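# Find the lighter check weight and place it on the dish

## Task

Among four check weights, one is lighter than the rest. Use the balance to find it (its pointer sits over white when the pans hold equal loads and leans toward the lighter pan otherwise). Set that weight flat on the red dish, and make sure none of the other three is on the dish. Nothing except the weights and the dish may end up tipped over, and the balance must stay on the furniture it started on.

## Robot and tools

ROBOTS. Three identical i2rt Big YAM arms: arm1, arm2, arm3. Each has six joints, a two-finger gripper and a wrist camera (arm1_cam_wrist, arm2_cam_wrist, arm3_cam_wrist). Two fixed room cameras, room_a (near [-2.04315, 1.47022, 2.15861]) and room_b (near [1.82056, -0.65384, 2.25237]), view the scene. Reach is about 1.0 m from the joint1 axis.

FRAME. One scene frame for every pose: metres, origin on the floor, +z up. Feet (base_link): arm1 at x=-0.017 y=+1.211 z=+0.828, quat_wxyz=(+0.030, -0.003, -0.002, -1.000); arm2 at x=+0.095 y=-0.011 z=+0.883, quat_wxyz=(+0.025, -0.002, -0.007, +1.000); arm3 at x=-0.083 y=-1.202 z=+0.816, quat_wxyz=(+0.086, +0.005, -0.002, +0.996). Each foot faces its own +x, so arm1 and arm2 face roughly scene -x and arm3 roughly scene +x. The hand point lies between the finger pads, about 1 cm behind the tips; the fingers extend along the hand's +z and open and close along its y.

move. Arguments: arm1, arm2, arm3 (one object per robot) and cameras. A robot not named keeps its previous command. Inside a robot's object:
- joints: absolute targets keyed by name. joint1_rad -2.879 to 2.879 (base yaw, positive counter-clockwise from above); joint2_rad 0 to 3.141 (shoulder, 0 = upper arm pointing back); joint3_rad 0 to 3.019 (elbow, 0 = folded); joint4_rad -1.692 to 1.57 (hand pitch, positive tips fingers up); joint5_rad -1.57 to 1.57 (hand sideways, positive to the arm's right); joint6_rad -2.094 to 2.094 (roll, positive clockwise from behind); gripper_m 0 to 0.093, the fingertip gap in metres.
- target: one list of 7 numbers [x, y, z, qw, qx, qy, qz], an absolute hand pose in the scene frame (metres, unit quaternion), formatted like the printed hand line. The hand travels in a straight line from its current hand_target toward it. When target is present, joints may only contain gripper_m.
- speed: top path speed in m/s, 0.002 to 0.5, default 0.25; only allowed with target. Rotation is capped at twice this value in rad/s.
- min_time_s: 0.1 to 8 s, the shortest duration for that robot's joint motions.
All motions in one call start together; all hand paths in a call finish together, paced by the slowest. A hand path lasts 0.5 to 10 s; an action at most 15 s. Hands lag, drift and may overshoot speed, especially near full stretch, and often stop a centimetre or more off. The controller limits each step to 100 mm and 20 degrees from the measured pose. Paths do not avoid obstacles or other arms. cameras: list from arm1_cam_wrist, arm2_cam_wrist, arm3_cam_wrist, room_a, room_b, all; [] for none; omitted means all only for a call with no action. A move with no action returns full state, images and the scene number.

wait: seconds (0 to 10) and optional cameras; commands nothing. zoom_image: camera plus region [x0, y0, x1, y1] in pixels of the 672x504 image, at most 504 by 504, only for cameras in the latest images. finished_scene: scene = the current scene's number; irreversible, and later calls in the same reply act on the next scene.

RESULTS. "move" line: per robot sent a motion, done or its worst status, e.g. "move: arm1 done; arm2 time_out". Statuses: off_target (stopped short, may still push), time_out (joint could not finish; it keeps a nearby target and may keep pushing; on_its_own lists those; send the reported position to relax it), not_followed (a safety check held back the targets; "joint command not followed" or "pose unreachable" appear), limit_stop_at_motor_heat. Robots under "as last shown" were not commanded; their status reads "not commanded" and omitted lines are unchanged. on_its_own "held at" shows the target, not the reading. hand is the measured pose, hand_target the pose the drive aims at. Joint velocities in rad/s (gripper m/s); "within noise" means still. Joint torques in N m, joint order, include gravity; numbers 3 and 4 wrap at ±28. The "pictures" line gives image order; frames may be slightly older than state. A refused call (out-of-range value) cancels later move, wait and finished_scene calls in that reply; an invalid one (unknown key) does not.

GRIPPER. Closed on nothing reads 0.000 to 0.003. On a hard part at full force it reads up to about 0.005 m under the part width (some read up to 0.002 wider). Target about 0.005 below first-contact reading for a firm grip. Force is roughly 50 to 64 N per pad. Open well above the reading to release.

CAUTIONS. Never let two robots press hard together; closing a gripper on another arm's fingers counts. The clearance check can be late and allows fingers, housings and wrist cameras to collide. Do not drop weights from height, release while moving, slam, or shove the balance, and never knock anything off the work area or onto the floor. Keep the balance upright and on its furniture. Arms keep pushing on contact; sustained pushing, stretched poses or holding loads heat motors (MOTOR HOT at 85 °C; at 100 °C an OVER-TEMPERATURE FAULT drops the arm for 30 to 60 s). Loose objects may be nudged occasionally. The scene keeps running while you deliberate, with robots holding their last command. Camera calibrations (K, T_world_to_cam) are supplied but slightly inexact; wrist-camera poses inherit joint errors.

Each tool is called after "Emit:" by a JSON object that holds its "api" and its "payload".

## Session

Emit:
{"api": "move", "payload": {}}

Emit:
{"api": "zoom_image", "payload": {"camera": "room_a", "region": [270, 180, 390, 300]}}

Emit:
{"api": "zoom_image", "payload": {"camera": "room_a", "region": [520, 230, 640, 320]}}

Emit:
{"api": "zoom_image", "payload": {"camera": "room_b", "region": [420, 210, 520, 310]}}

Scene clock: 0.00 s.
Joint torques (N m): no reading
Heat: arm1: hottest joint2_rad 35 °C; arm2: hottest joint2_rad 29 °C; arm3: hottest joint2_rad 34 °C.
Joint velocities: within noise
arm1.joint_positions: joint1_rad=+0.776 joint2_rad=+0.602 joint3_rad=+1.507 joint4_rad=-1.261 joint5_rad=+0.098 joint6_rad=+0.607 gripper_m=+0.09396
arm1.joint_status: not commanded
arm1.hand: x=-0.1701 y=+1.0660 z=+1.4453 quat_wxyz=(-0.349, -0.815, -0.066, +0.458) (m; scene frame)
arm1.hand_target: x=-0.1672 y=+1.0692 z=+1.4585 quat_wxyz=(-0.357, -0.807, -0.065, +0.467) (m; scene frame)
arm1.hand_status: not commanded
arm2.joint_positions: joint1_rad=+0.021 joint2_rad=+0.603 joint3_rad=+1.379 joint4_rad=-1.633 joint5_rad=-0.031 joint6_rad=+0.148 gripper_m=+0.09396
arm2.joint_status: not commanded
arm2.hand: x=-0.0901 y=-0.0176 z=+1.3638 quat_wxyz=(+0.028, +0.934, -0.076, -0.347) (m; scene frame)
arm2.hand_target: x=-0.0886 y=-0.0177 z=+1.3731 quat_wxyz=(+0.029, +0.930, -0.075, -0.358) (m; scene frame)
arm2.hand_status: not commanded
arm3.joint_positions: joint1_rad=+0.525 joint2_rad=+0.628 joint3_rad=+1.422 joint4_rad=-1.611 joint5_rad=-0.278 joint6_rad=-0.485 gripper_m=+0.09396
arm3.joint_status: not commanded
arm3.hand: x=-0.2389 y=-1.3139 z=+1.3216 quat_wxyz=(+0.100, +0.819, +0.423, -0.375) (m; scene frame)
arm3.hand_target: x=-0.2372 y=-1.3133 z=+1.3293 quat_wxyz=(+0.099, +0.815, +0.422, -0.384) (m; scene frame)
arm3.hand_status: not commanded
pictures: arm1_cam_wrist, arm2_cam_wrist, arm3_cam_wrist, room_a, room_b
camera_calibration:
arm1_cam_wrist: T_world_to_cam=[[-0.426578, 0.750242, -0.505142, -0.142259], [0.876534, 0.205232, -0.435395, 0.562627], [-0.22298, -0.628504, -0.74516, 1.8366], [0, 0, 0, 1]] pos_world=[-0.144322, 1.14557, 1.54166]
arm2_cam_wrist: T_world_to_cam=[[0.114776, 0.987548, -0.107587, 0.175562], [0.988832, -0.123942, -0.0827592, 0.205023], [-0.0950631, -0.0968864, -0.990745, 1.46502], [0, 0, 0, 1]] pos_world=[-0.0836141, -0.00602373, 1.48732]
arm3_cam_wrist: T_world_to_cam=[[-0.763962, 0.629021, 0.143855, 0.455582], [0.608574, 0.776494, -0.163383, 1.38403], [-0.214474, -0.0372722, -0.976018, 1.31615], [0, 0, 0, 1]] pos_world=[-0.211956, -1.3122, 1.44517]

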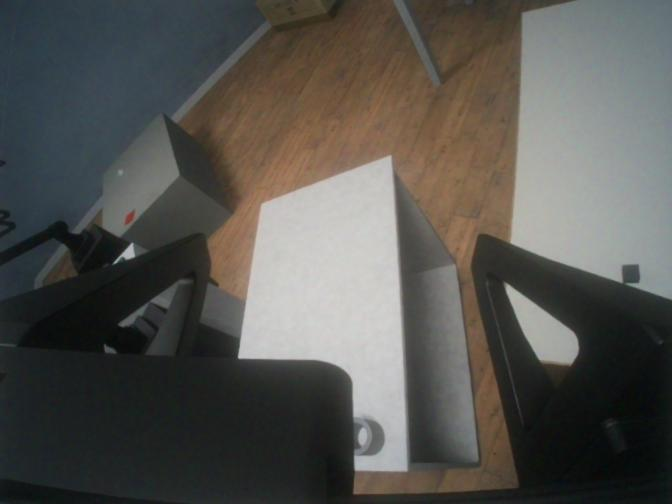

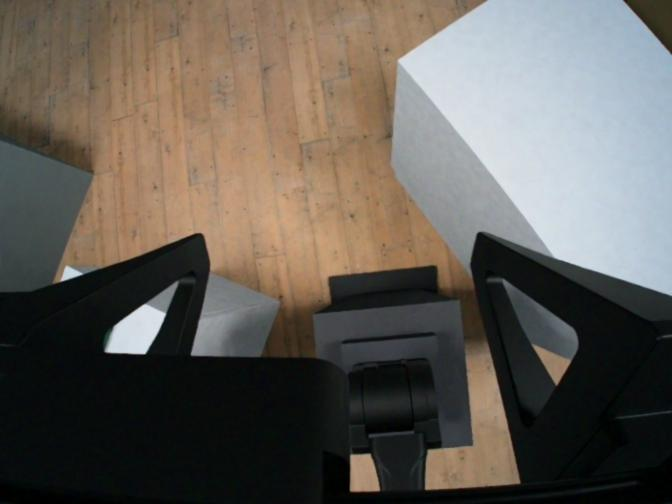

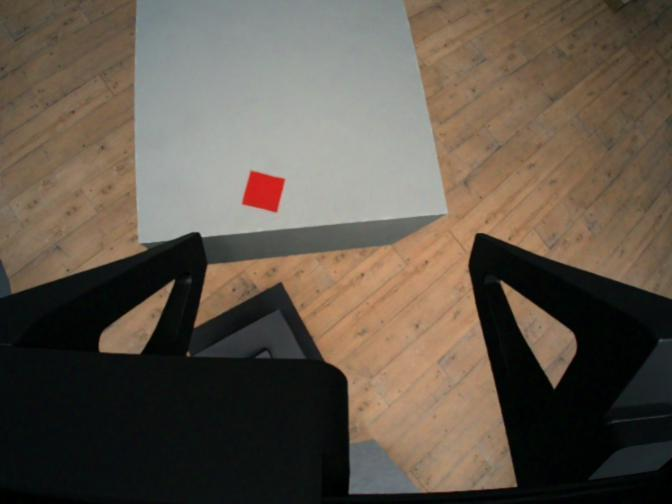

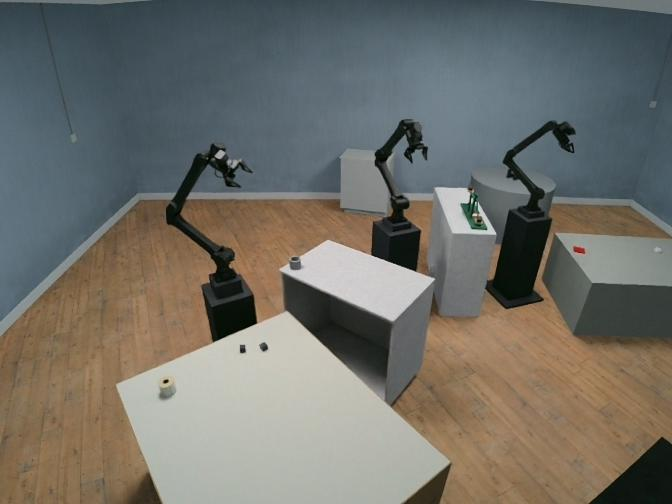

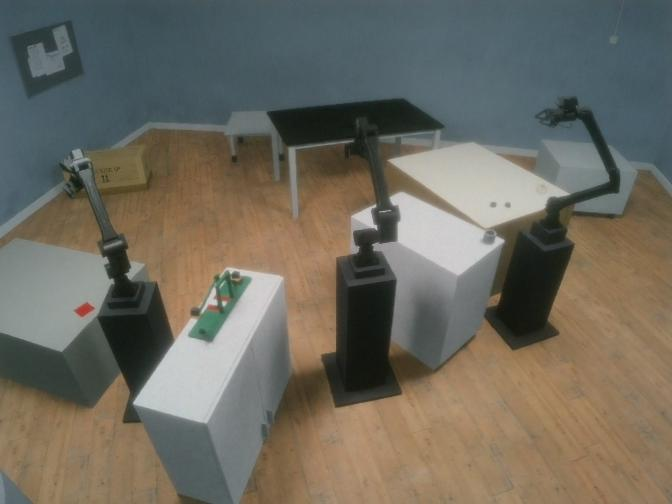

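Scaled by 4.200 from the camera's 672x504 image, which has a finer 960x720 frame.

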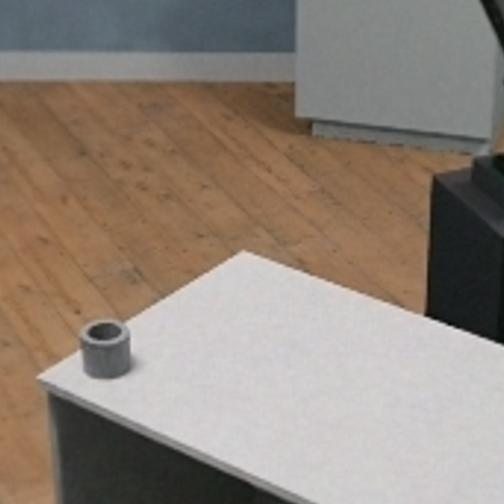

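Scaled by 4.200 from the camera's 672x504 image, which has a finer 960x720 frame.

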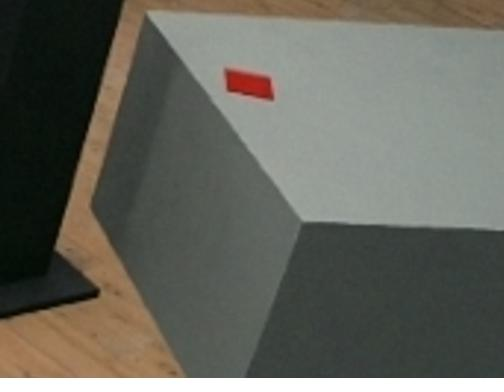

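Scaled by 5.040 from the camera's 672x504 image, which has a finer 960x720 frame.

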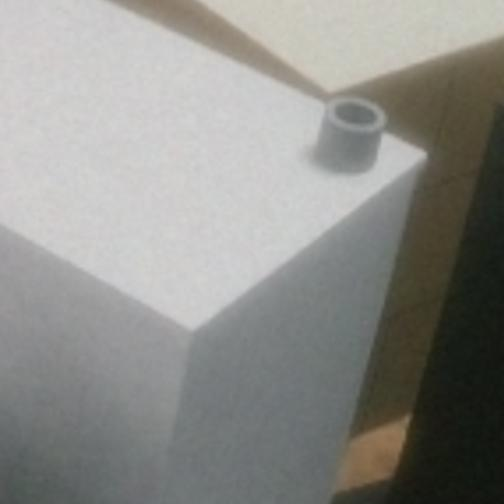

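Emit:
{"api": "zoom_image", "payload": {"camera": "room_b", "region": [170, 250, 270, 350]}}

Emit:
{"api": "zoom_image", "payload": {"camera": "room_a", "region": [420, 160, 520, 260]}}

Scaled by 5.040 from the camera's 672x504 image, which has a finer 960x720 frame.

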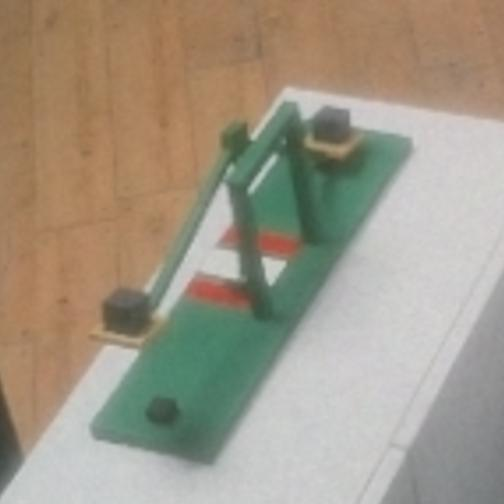

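Scaled by 5.040 from the camera's 672x504 image, which has a finer 960x720 frame.

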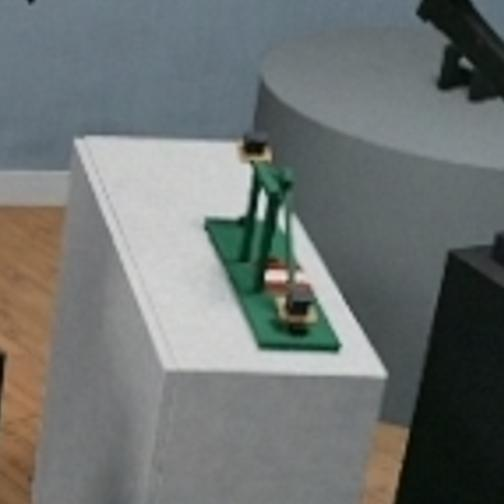

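Emit:
{"api": "move", "payload": {"arm3": {"joints":{"joint1_rad":-2.16,"joint2_rad":1.0,"joint3_rad":1.4,"joint4_rad":-1.35,"joint5_rad":0,"joint6_rad":0},"min_time_s":3}, "cameras": ["arm3_cam_wrist"]}}

Emit:
{"api": "zoom_image", "payload": {"camera": "arm3_cam_wrist", "region": [150, 50, 550, 350]}}

Scene clock: 4.73 s.
Joint torques (N m): arm1=[-0.26 3.02 9.94 2.03 0.06 -0.12] | arm2=[1.61 2.49 10.76 1.81 -0.03 0.09] | arm3=[-1.67 -4.78 7.99 2.06 0.13 0.01]
Heat: arm1: hottest joint2_rad 35 °C; arm2: hottest joint2_rad 29 °C; arm3: hottest joint2_rad 34 °C.
move: arm3 done
Joint velocities: within noise
arm1, arm2: as last shown
arm3.joint_positions: joint1_rad=-2.152 joint2_rad=+0.987 joint3_rad=+1.404 joint4_rad=-1.363 joint5_rad=-0.003 joint6_rad=-0.009 gripper_m=+0.09397
arm3.joint_status: all done
arm3.hand: x=+0.1699 y=-0.9385 z=+1.2530 quat_wxyz=(-0.279, +0.381, -0.872, -0.126) (m; scene frame)
arm3.hand_target: x=+0.1766 y=-0.9360 z=+1.2482 quat_wxyz=(-0.278, +0.374, -0.876, -0.124) (m; scene frame)
arm3.hand_status: not commanded
pictures: arm3_cam_wrist
camera_calibration:
arm3_cam_wrist: T_world_to_cam=[[0.729375, -0.683957, -0.0146488, -0.745683], [-0.684057, -0.729423, -0.00272634, -0.562397], [-0.00882046, 0.0120091, -0.999889, 1.39215], [0, 0, 0, 1]] pos_world=[0.17145, -0.93696, 1.37954]

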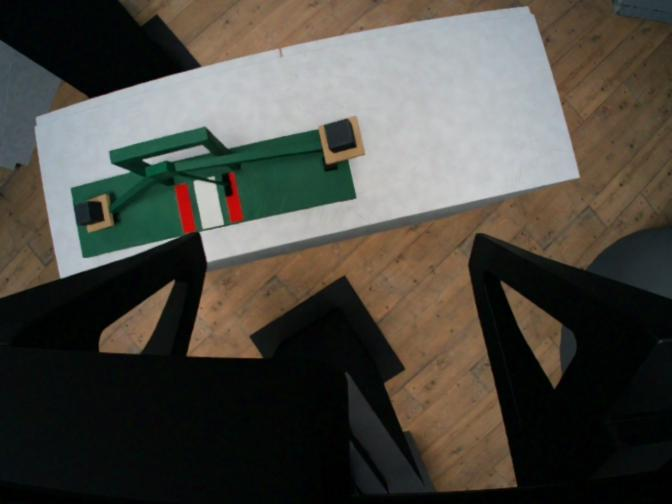

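Scaled by 1.260 from the camera's 672x504 image, which has a finer 960x720 frame.

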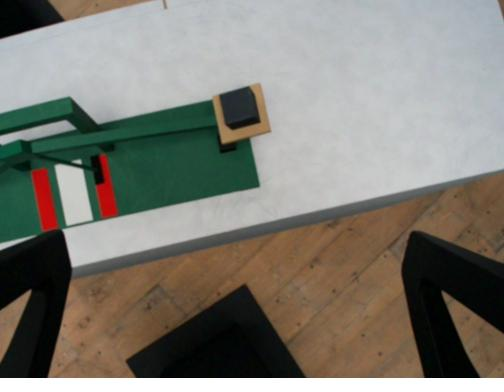

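Emit:
{"api": "move", "payload": {"arm3": {"target":[0.245,-0.870,1.03,0.222,-0.496,0.829,0.133],"speed":0.25}, "cameras": ["arm3_cam_wrist","room_a","room_b"]}}

Emit:
{"api": "zoom_image", "payload": {"camera": "arm3_cam_wrist", "region": [180, 50, 500, 290]}}

Emit:
{"api": "zoom_image", "payload": {"camera": "room_a", "region": [430, 140, 510, 220]}}

Emit:
{"api": "zoom_image", "payload": {"camera": "room_b", "region": [150, 250, 250, 350]}}

Scene clock: 7.33 s.
Joint torques (N m): arm1=[-0.5 2.67 10.03 2.26 0.1 -0.12] | arm2=[1.38 2.32 10.76 1.72 -0.02 0.09] | arm3=[-1.61 -9.52 8.96 1.85 -0.21 -0.18]
Heat: arm1: hottest joint2_rad 35 °C; arm2: hottest joint2_rad 29 °C; arm3: hottest joint2_rad 34 °C.
move: arm3 done
Joint velocities: within noise
arm1, arm2: as last shown
arm3.joint_positions: joint1_rad=-2.226 joint2_rad=+1.255 joint3_rad=+1.050 joint4_rad=-0.867 joint5_rad=-0.156 joint6_rad=-0.294 gripper_m=+0.09397
arm3.joint_status: not commanded
arm3.hand: x=+0.2394 y=-0.8714 z=+1.0330 quat_wxyz=(-0.220, +0.495, -0.830, -0.133) (m; scene frame)
arm3.hand_target: x=+0.2449 y=-0.8701 z=+1.0301 quat_wxyz=(-0.222, +0.496, -0.829, -0.133) (m; scene frame)
arm3.hand_status: done (0.006 m and 0.2 deg from the pose sent, 0.245 m and 15.6 deg at the start)
pictures: arm3_cam_wrist, room_a, room_b
camera_calibration:
arm3_cam_wrist: T_world_to_cam=[[0.875672, -0.482818, -0.00920726, -0.619137], [-0.479682, -0.871867, 0.0987545, -0.744372], [-0.055708, -0.08206, -0.995069, 1.09629], [0, 0, 0, 1]] pos_world=[0.246171, -0.857962, 1.1587]

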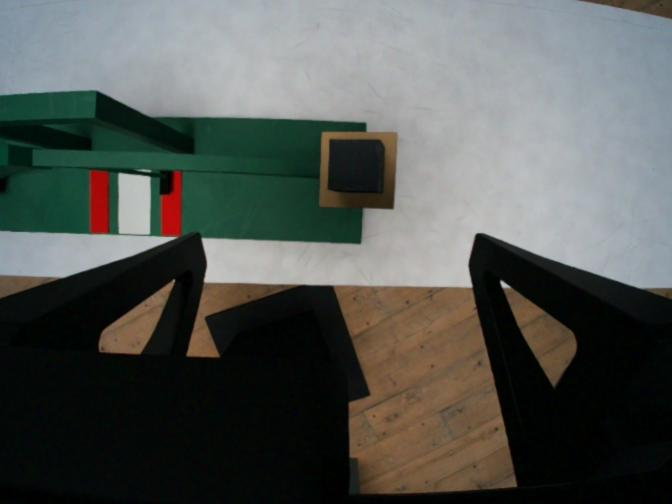

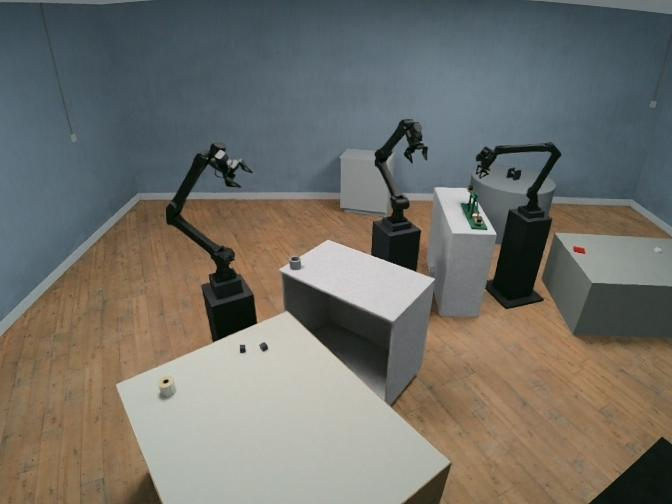

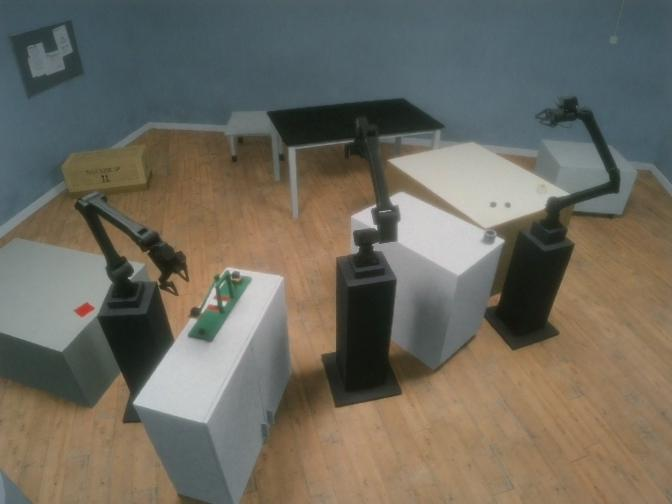

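Scaled by 1.575 from the camera's 672x504 image, which has a finer 960x720 frame.

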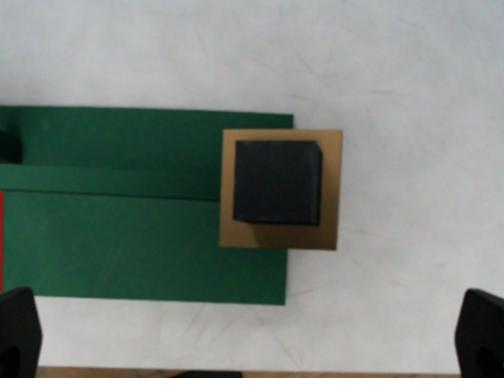

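Scaled by 6.300 from the camera's 672x504 image, which has a finer 960x720 frame.

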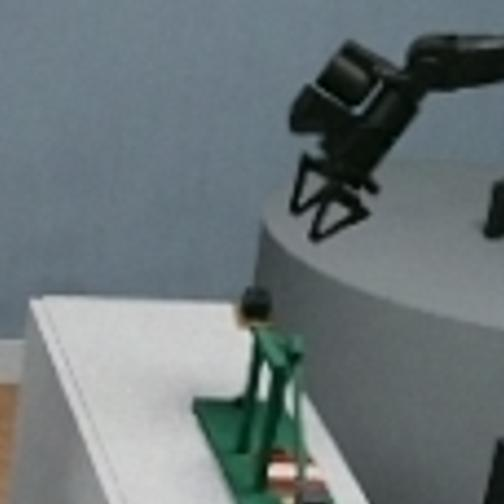

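Scaled by 5.040 from the camera's 672x504 image, which has a finer 960x720 frame.

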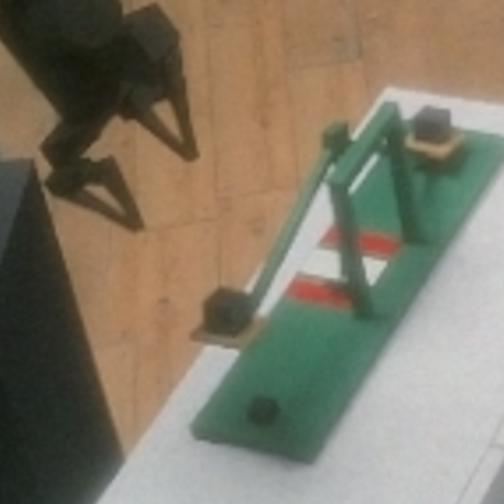

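Emit:
{"api": "move", "payload": {"arm3": {"target":[0.263,-0.854,0.972,0.222,-0.496,0.829,0.133],"speed":0.15}, "cameras": ["arm3_cam_wrist","room_b","room_a"]}}

Emit:
{"api": "zoom_image", "payload": {"camera": "room_a", "region": [440, 155, 500, 215]}}

Emit:
{"api": "zoom_image", "payload": {"camera": "room_b", "region": [150, 250, 250, 350]}}

Scene clock: 8.97 s.
Joint torques (N m): arm1=[-0.03 3.19 9.84 2.07 0.09 -0.11] | arm2=[1.38 2.26 10.74 1.77 -0.03 0.09] | arm3=[-1.55 -10.58 8.46 1.88 -0.22 -0.13]
Heat: arm1: hottest joint2_rad 35 °C; arm2: hottest joint2_rad 29 °C; arm3: hottest joint2_rad 34 °C.
move: arm3 done
Joint velocities: within noise
arm1, arm2: as last shown
arm3.joint_positions: joint1_rad=-2.227 joint2_rad=+1.364 joint3_rad=+0.997 joint4_rad=-0.701 joint5_rad=-0.158 joint6_rad=-0.296 gripper_m=+0.09397
arm3.joint_status: not commanded
arm3.hand: x=+0.2579 y=-0.8544 z=+0.9780 quat_wxyz=(-0.223, +0.495, -0.829, -0.134) (m; scene frame)
arm3.hand_target: x=+0.2629 y=-0.8541 z=+0.9721 quat_wxyz=(-0.222, +0.496, -0.829, -0.133) (m; scene frame)
arm3.hand_status: done (0.008 m and 0.2 deg from the pose sent, 0.068 m and 0.3 deg at the start)
pictures: arm3_cam_wrist, room_a, room_b
camera_calibration:
arm3_cam_wrist: T_world_to_cam=[[0.87601, -0.482233, -0.00758446, -0.628689], [-0.479501, -0.872522, 0.0937215, -0.710932], [-0.0518131, -0.0784642, -0.99557, 1.04646], [0, 0, 0, 1]] pos_world=[0.264066, -0.841368, 1.10369]

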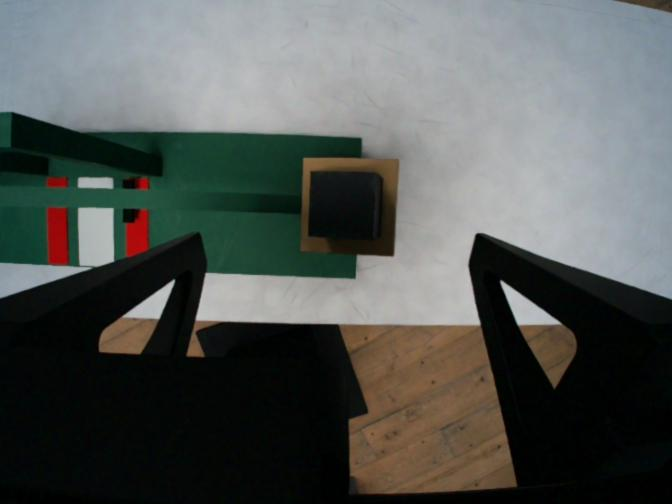

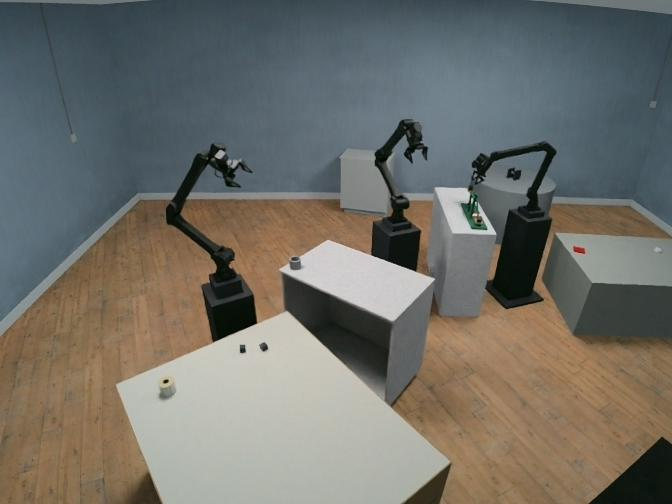

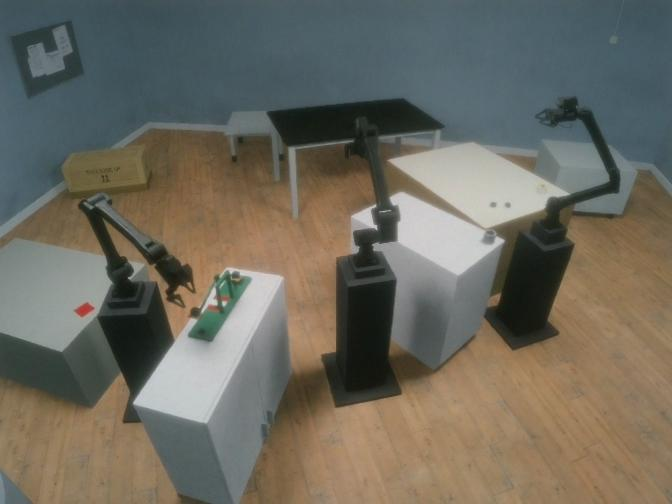

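Scaled by 8.400 from the camera's 672x504 image, which has a finer 960x720 frame.

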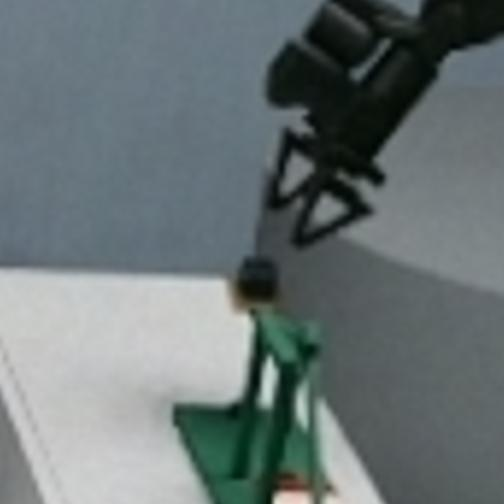

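Scaled by 5.040 from the camera's 672x504 image, which has a finer 960x720 frame.

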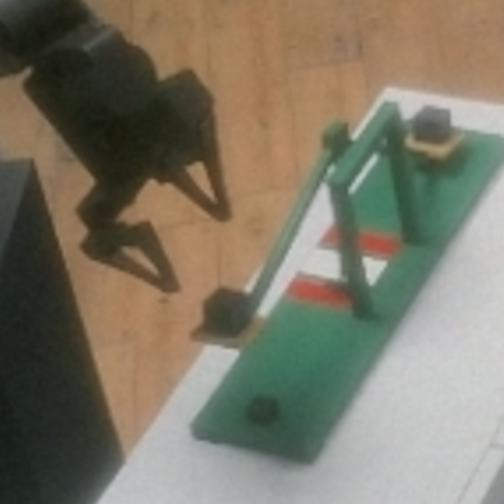

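Emit:
{"api": "move", "payload": {"arm3": {"target":[0.271,-0.836,0.935,0.222,-0.496,0.829,0.133],"speed":0.1}, "cameras": ["arm3_cam_wrist","room_b","room_a"]}}

Emit:
{"api": "zoom_image", "payload": {"camera": "room_a", "region": [440, 165, 500, 225]}}

Emit:
{"api": "zoom_image", "payload": {"camera": "room_b", "region": [160, 270, 230, 340]}}

Scene clock: 10.47 s.
Joint torques (N m): arm1=[-0.26 2.96 9.84 2.06 0.09 -0.17] | arm2=[1.44 2.2 10.73 1.76 -0.03 0.09] | arm3=[-0.44 -11.28 8.02 1.88 0.02 0.03]
Heat: arm1: hottest joint2_rad 35 °C; arm2: hottest joint3_rad 30 °C; arm3: hottest joint2_rad 34 °C.
move: arm3 off_target
Joint velocities: within noise
arm1, arm2: as last shown
arm3.joint_positions: joint1_rad=-2.225 joint2_rad=+1.449 joint3_rad=+0.985 joint4_rad=-0.595 joint5_rad=-0.155 joint6_rad=-0.296 gripper_m=+0.09397
arm3.joint_status: not commanded
arm3.hand: x=+0.2715 y=-0.8402 z=+0.9447 quat_wxyz=(-0.227, +0.496, -0.827, -0.134) (m; scene frame)
arm3.hand_target: x=+0.2707 y=-0.8362 z=+0.9351 quat_wxyz=(-0.222, +0.496, -0.829, -0.133) (m; scene frame)
arm3.hand_status: off_target (0.011 m and 0.6 deg from the pose sent, 0.049 m and 0.2 deg at the start)
pictures: arm3_cam_wrist, room_a, room_b
camera_calibration:
arm3_cam_wrist: T_world_to_cam=[[0.87667, -0.481086, -0.002489, -0.638102], [-0.479129, -0.873547, 0.0857418, -0.682333], [-0.0434234, -0.0739748, -0.996314, 1.01731], [0, 0, 0, 1]] pos_world=[0.276655, -0.827777, 1.07047]

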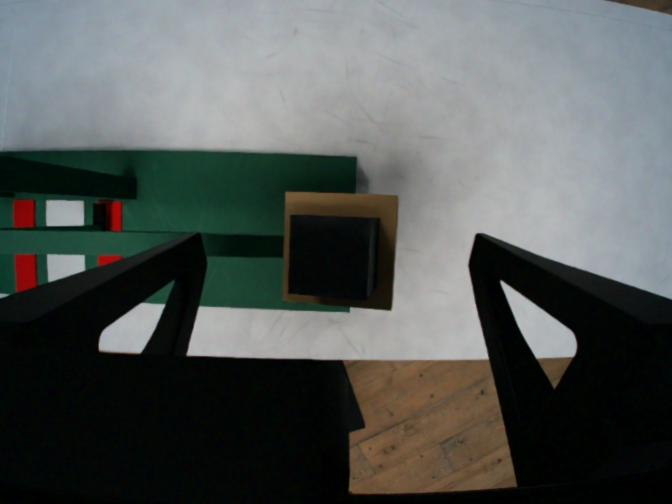

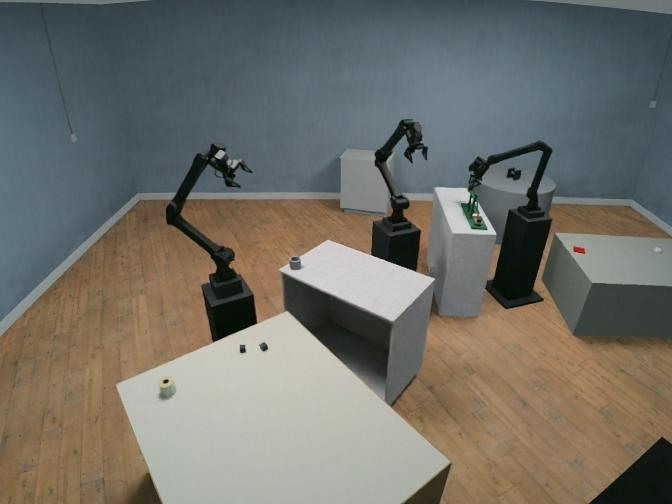

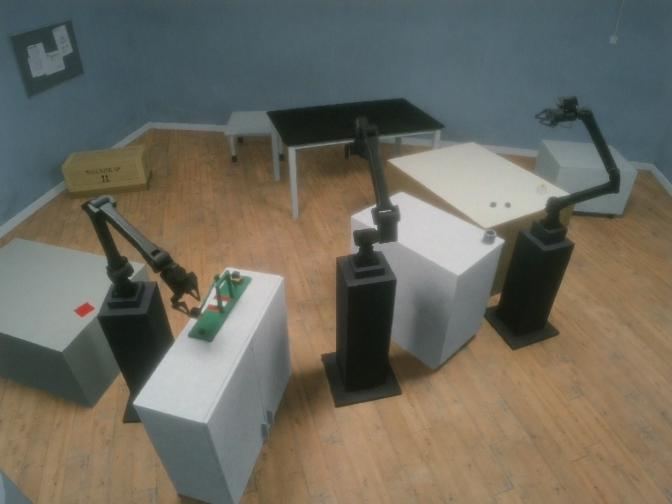

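Scaled by 8.400 from the camera's 672x504 image, which has a finer 960x720 frame.

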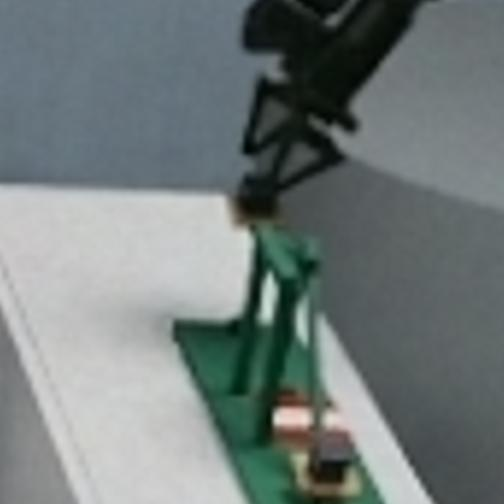

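Scaled by 7.200 from the camera's 672x504 image, which has a finer 960x720 frame.

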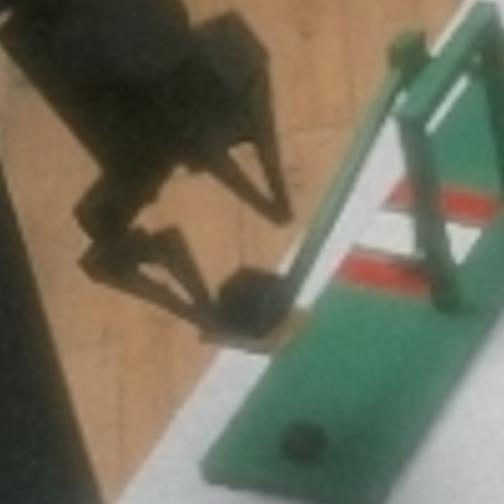

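Emit:
{"api": "move", "payload": {"arm3": {"target":[0.269,-0.834,0.919,0.222,-0.496,0.829,0.133],"speed":0.07}, "cameras": ["arm3_cam_wrist","room_b","room_a"]}}

Emit:
{"api": "zoom_image", "payload": {"camera": "room_a", "region": [440, 165, 500, 225]}}

Emit:
{"api": "zoom_image", "payload": {"camera": "room_b", "region": [160, 270, 230, 340]}}

Scene clock: 11.80 s.
Joint torques (N m): arm1=[-0.15 2.73 9.96 2.17 0.07 -0.13] | arm2=[1.61 2.26 10.76 1.76 -0.04 0.08] | arm3=[-0.44 -11.05 7.6 1.77 0.02 0.06]
Heat: arm1: hottest joint2_rad 35 °C; arm2: hottest joint3_rad 30 °C; arm3: hottest joint2_rad 34 °C.
move: arm3 off_target
Joint velocities: within noise
arm1, arm2: as last shown
arm3.joint_positions: joint1_rad=-2.218 joint2_rad=+1.466 joint3_rad=+0.965 joint4_rad=-0.549 joint5_rad=-0.152 joint6_rad=-0.293 gripper_m=+0.09397
arm3.joint_status: not commanded
arm3.hand: x=+0.2709 y=-0.8370 z=+0.9324 quat_wxyz=(-0.231, +0.496, -0.826, -0.134) (m; scene frame)
arm3.hand_target: x=+0.2687 y=-0.8343 z=+0.9193 quat_wxyz=(-0.222, +0.496, -0.829, -0.133) (m; scene frame)
arm3.hand_status: off_target (0.014 m and 1.1 deg from the pose sent, 0.027 m and 0.6 deg at the start)
pictures: arm3_cam_wrist, room_a, room_b
camera_calibration:
arm3_cam_wrist: T_world_to_cam=[[0.877412, -0.479736, 0.000928887, -0.638408], [-0.478313, -0.874657, 0.0786852, -0.673464], [-0.0369357, -0.0694836, -0.996899, 1.0079], [0, 0, 0, 1]] pos_world=[0.275247, -0.825285, 1.05836]

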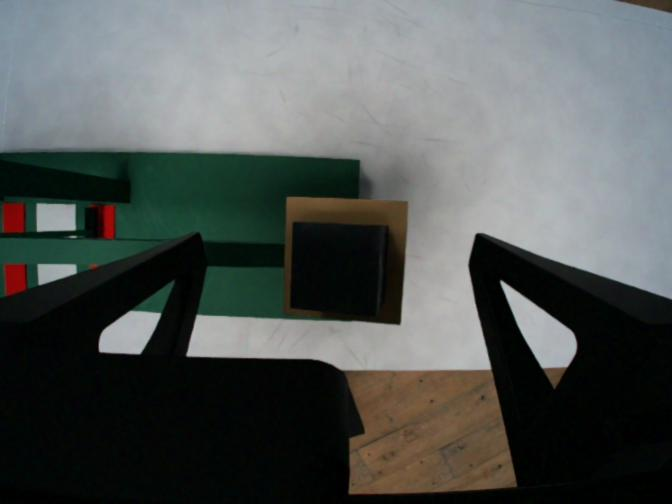

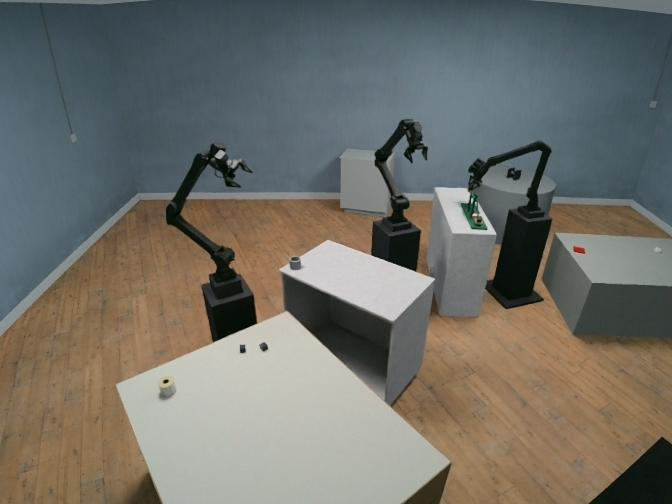

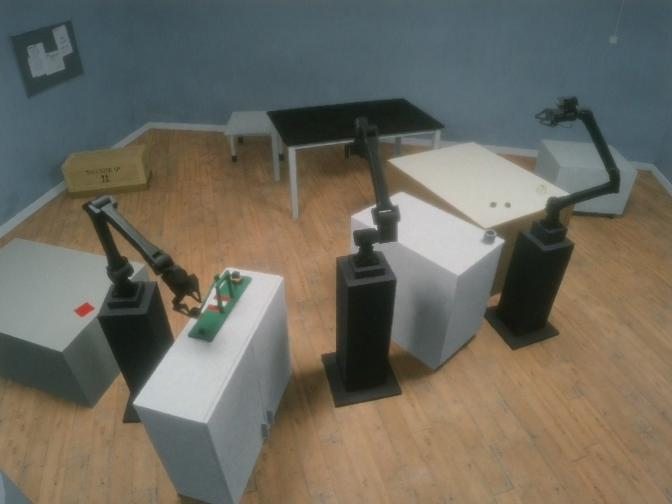

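Scaled by 8.400 from the camera's 672x504 image, which has a finer 960x720 frame.

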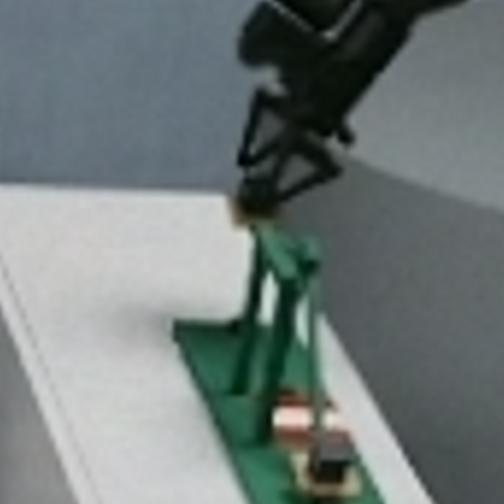

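Scaled by 7.200 from the camera's 672x504 image, which has a finer 960x720 frame.

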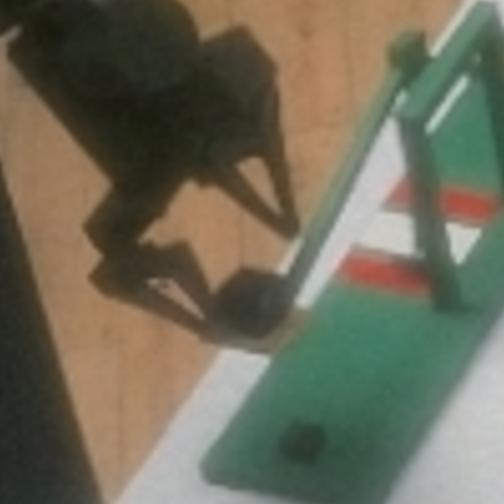

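Emit:
{"api": "move", "payload": {"arm3": {"joints":{"gripper_m":0.025},"min_time_s":1.5}, "cameras": ["arm3_cam_wrist","room_a"]}}

Emit:
{"api": "zoom_image", "payload": {"camera": "room_a", "region": [440, 165, 500, 225]}}

Scene clock: 12.77 s.
Joint torques (N m): arm1=[-0.62 3.25 9.89 2.09 0.13 -0.19] | arm2=[1.49 2.26 10.71 1.73 -0.03 0.08] | arm3=[-0.44 -11.05 7.61 1.85 -0.01 0.04]
Heat: arm1: hottest joint2_rad 35 °C; arm2: hottest joint3_rad 30 °C; arm3: hottest joint2_rad 34 °C.
move: arm3 off_target
Joint velocities: within noise
arm1, arm2: as last shown
arm3.joint_positions: joint1_rad=-2.217 joint2_rad=+1.466 joint3_rad=+0.965 joint4_rad=-0.548 joint5_rad=-0.151 joint6_rad=-0.292 gripper_m=+0.02961
arm3.joint_status: gripper_m off_target (ended at +0.02963, target +0.02500)
arm3.hand: x=+0.2707 y=-0.8367 z=+0.9325 quat_wxyz=(-0.231, +0.496, -0.826, -0.134) (m; scene frame)
arm3.hand_target: x=+0.2687 y=-0.8343 z=+0.9193 quat_wxyz=(-0.222, +0.496, -0.829, -0.133) (m; scene frame)
arm3.hand_status: not commanded
pictures: arm3_cam_wrist, room_a
camera_calibration:
arm3_cam_wrist: T_world_to_cam=[[0.877468, -0.479633, 0.0012714, -0.638245], [-0.478241, -0.874714, 0.0784957, -0.673124], [-0.036537, -0.0694855, -0.996914, 1.00782], [0, 0, 0, 1]] pos_world=[0.274947, -0.824885, 1.05836]

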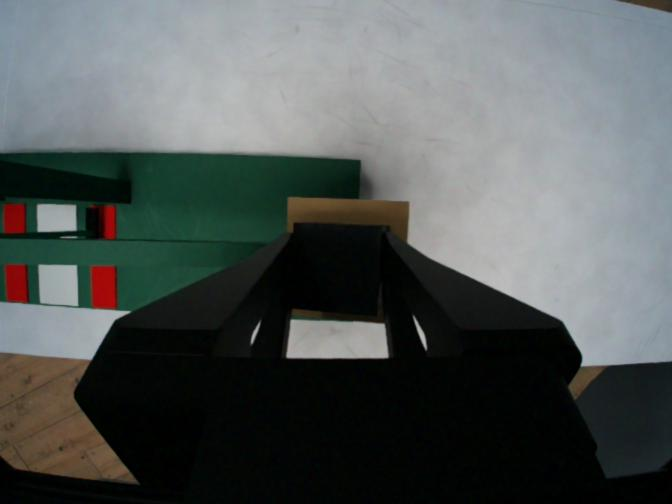

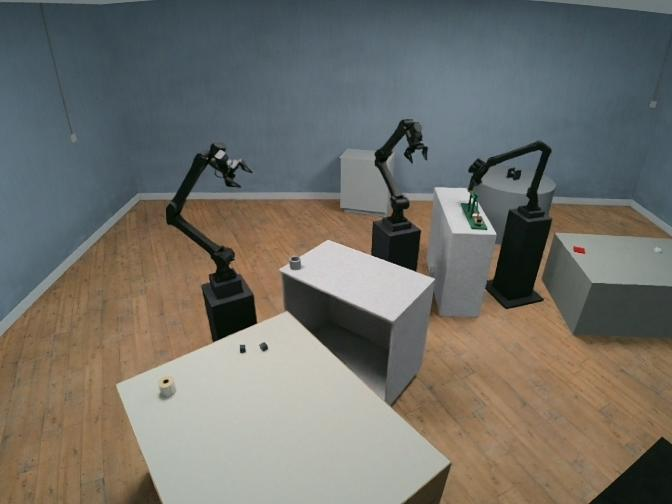

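Scaled by 8.400 from the camera's 672x504 image, which has a finer 960x720 frame.

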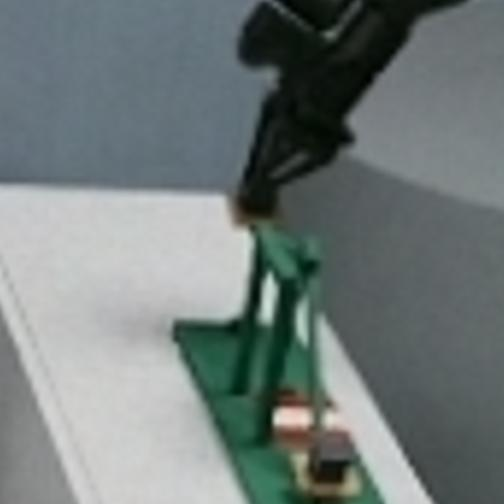

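Emit:
{"api": "move", "payload": {"arm3": {"target":[0.25,-0.865,1.05,0.222,-0.496,0.829,0.133],"speed":0.15}}}

Emit:
{"api": "move", "payload": {"arm3": {"joints":{"joint1_rad":-2.1,"joint2_rad":1.1,"joint3_rad":1.4,"joint4_rad":-1.33,"joint5_rad":0,"joint6_rad":0},"min_time_s":1.5}, "cameras": ["arm3_cam_wrist"]}}

Emit:
{"api": "move", "payload": {"arm3": {"joints":{"joint1_rad":1.11},"min_time_s":3.2}, "cameras": ["arm3_cam_wrist"]}}

Scene clock: 14.87 s.
Joint torques (N m): arm1=[-0.73 3.08 9.91 2 0.09 -0.1] | arm2=[1.55 2.26 10.7 1.76 -0.02 0.09] | arm3=[-1.73 -11.46 12.45 1.29 -0.24 -0.13]
Heat: arm1: hottest joint3_rad 36 °C; arm2: hottest joint3_rad 31 °C; arm3: hottest joint2_rad 35 °C.
move: arm3 off_target
Joint velocities: within noise
arm1, arm2: as last shown
arm3.joint_positions: joint1_rad=-2.224 joint2_rad=+1.283 joint3_rad=+1.060 joint4_rad=-0.901 joint5_rad=-0.155 joint6_rad=-0.293 gripper_m=+0.02961
arm3.joint_status: not commanded
arm3.hand: x=+0.2372 y=-0.8724 z=+1.0219 quat_wxyz=(-0.196, +0.497, -0.836, -0.128) (m; scene frame)
arm3.hand_target: x=+0.2491 y=-0.8658 z=+1.0501 quat_wxyz=(-0.222, +0.496, -0.829, -0.133) (m; scene frame)
arm3.hand_status: off_target (0.032 m and 3.1 deg from the pose sent, 0.123 m and 1.1 deg at the start)
pictures: none

Scene clock: 17.03 s.
Joint torques (N m): arm1=[-0.26 2.55 9.99 2.03 0.09 -0.17] | arm2=[1.55 2.32 10.71 1.81 -0.01 0.08] | arm3=[-0.44 -8.7 12.36 1.14 0.12 0.04]
Heat: arm1: hottest joint3_rad 36 °C; arm2: hottest joint3_rad 31 °C; arm3: hottest joint2_rad 35 °C.
move: arm3 done
Joint velocities: within noise
arm1.joint_positions: joint1_rad=+0.776 joint2_rad=+0.602 joint3_rad=+1.507 joint4_rad=-1.261 joint5_rad=+0.098 joint6_rad=+0.607 gripper_m=+0.09396
arm1.joint_status: not commanded
arm1.hand: x=-0.1701 y=+1.0660 z=+1.4453 quat_wxyz=(-0.349, -0.815, -0.066, +0.458) (m; scene frame)
arm1.hand_target: x=-0.1672 y=+1.0692 z=+1.4585 quat_wxyz=(-0.357, -0.807, -0.065, +0.467) (m; scene frame)
arm1.hand_status: not commanded
arm2.joint_positions: joint1_rad=+0.021 joint2_rad=+0.603 joint3_rad=+1.379 joint4_rad=-1.633 joint5_rad=-0.031 joint6_rad=+0.148 gripper_m=+0.09396
arm2.joint_status: not commanded
arm2.hand: x=-0.0901 y=-0.0176 z=+1.3638 quat_wxyz=(+0.028, +0.934, -0.076, -0.347) (m; scene frame)
arm2.hand_target: x=-0.0886 y=-0.0177 z=+1.3731 quat_wxyz=(+0.029, +0.930, -0.075, -0.358) (m; scene frame)
arm2.hand_status: not commanded
arm3.joint_positions: joint1_rad=-2.107 joint2_rad=+1.108 joint3_rad=+1.350 joint4_rad=-1.324 joint5_rad=-0.003 joint6_rad=-0.009 gripper_m=+0.02961
arm3.joint_status: all done
arm3.hand: x=+0.1809 y=-0.8992 z=+1.1875 quat_wxyz=(-0.216, +0.409, -0.880, -0.106) (m; scene frame)
arm3.hand_target: x=+0.1808 y=-0.8961 z=+1.2145 quat_wxyz=(-0.239, +0.405, -0.875, -0.117) (m; scene frame)
arm3.hand_status: not commanded
pictures: arm3_cam_wrist
camera_calibration:
arm3_cam_wrist: T_world_to_cam=[[0.759155, -0.650735, -0.0150833, -0.70288], [-0.643474, -0.753773, 0.133292, -0.717209], [-0.0981073, -0.0914836, -0.990962, 1.23875], [0, 0, 0, 1]] pos_world=[0.19362, -0.884677, 1.31255]

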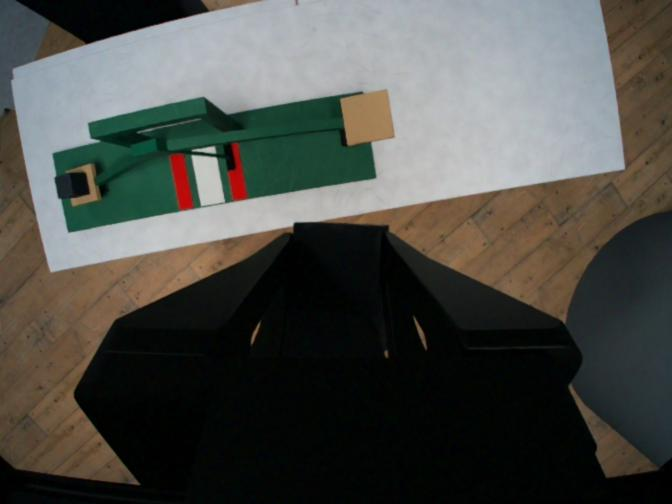

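Scene clock: 20.67 s.
Joint torques (N m): arm1=[-0.26 3.14 9.8 2.09 0.09 -0.16] | arm2=[1.38 2.32 10.76 1.81 -0.04 0.07] | arm3=[-0.73 -8.64 12.34 1.17 0.06 0.04]
Heat: arm1: hottest joint3_rad 36 °C; arm2: hottest joint3_rad 32 °C; arm3: hottest joint2_rad 35 °C.
move: arm3 done
Joint velocities: within noise
arm1, arm2: as last shown
arm3.joint_positions: joint1_rad=+1.104 joint2_rad=+1.108 joint3_rad=+1.350 joint4_rad=-1.324 joint5_rad=+0.000 joint6_rad=-0.008 gripper_m=+0.02961
arm3.joint_status: all done
arm3.hand: x=-0.3190 y=-1.5253 z=+1.1886 quat_wxyz=(+0.103, +0.864, +0.441, -0.219) (m; scene frame)
arm3.hand_target: x=-0.3183 y=-1.5286 z=+1.2156 quat_wxyz=(+0.116, +0.859, +0.437, -0.241) (m; scene frame)
arm3.hand_status: not commanded
pictures: arm3_cam_wrist
camera_calibration:
arm3_cam_wrist: T_world_to_cam=[[-0.801563, 0.597855, 0.0080891, 0.648391], [0.593595, 0.794085, 0.130668, 1.24782], [0.0716968, 0.10954, -0.991393, 1.49479], [0, 0, 0, 1]] pos_world=[-0.328145, -1.54226, 1.31363]

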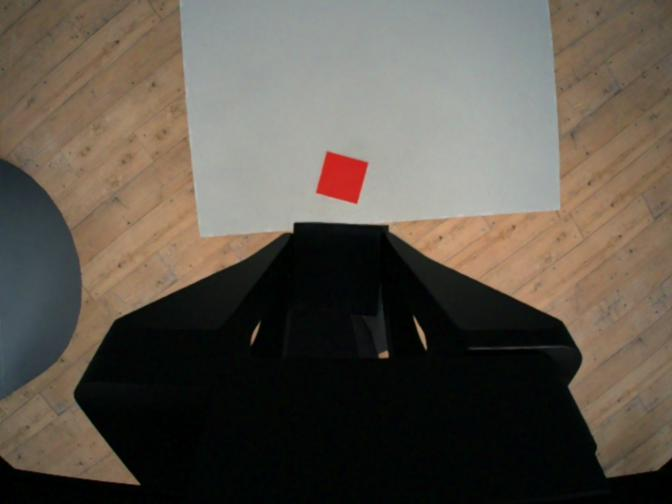

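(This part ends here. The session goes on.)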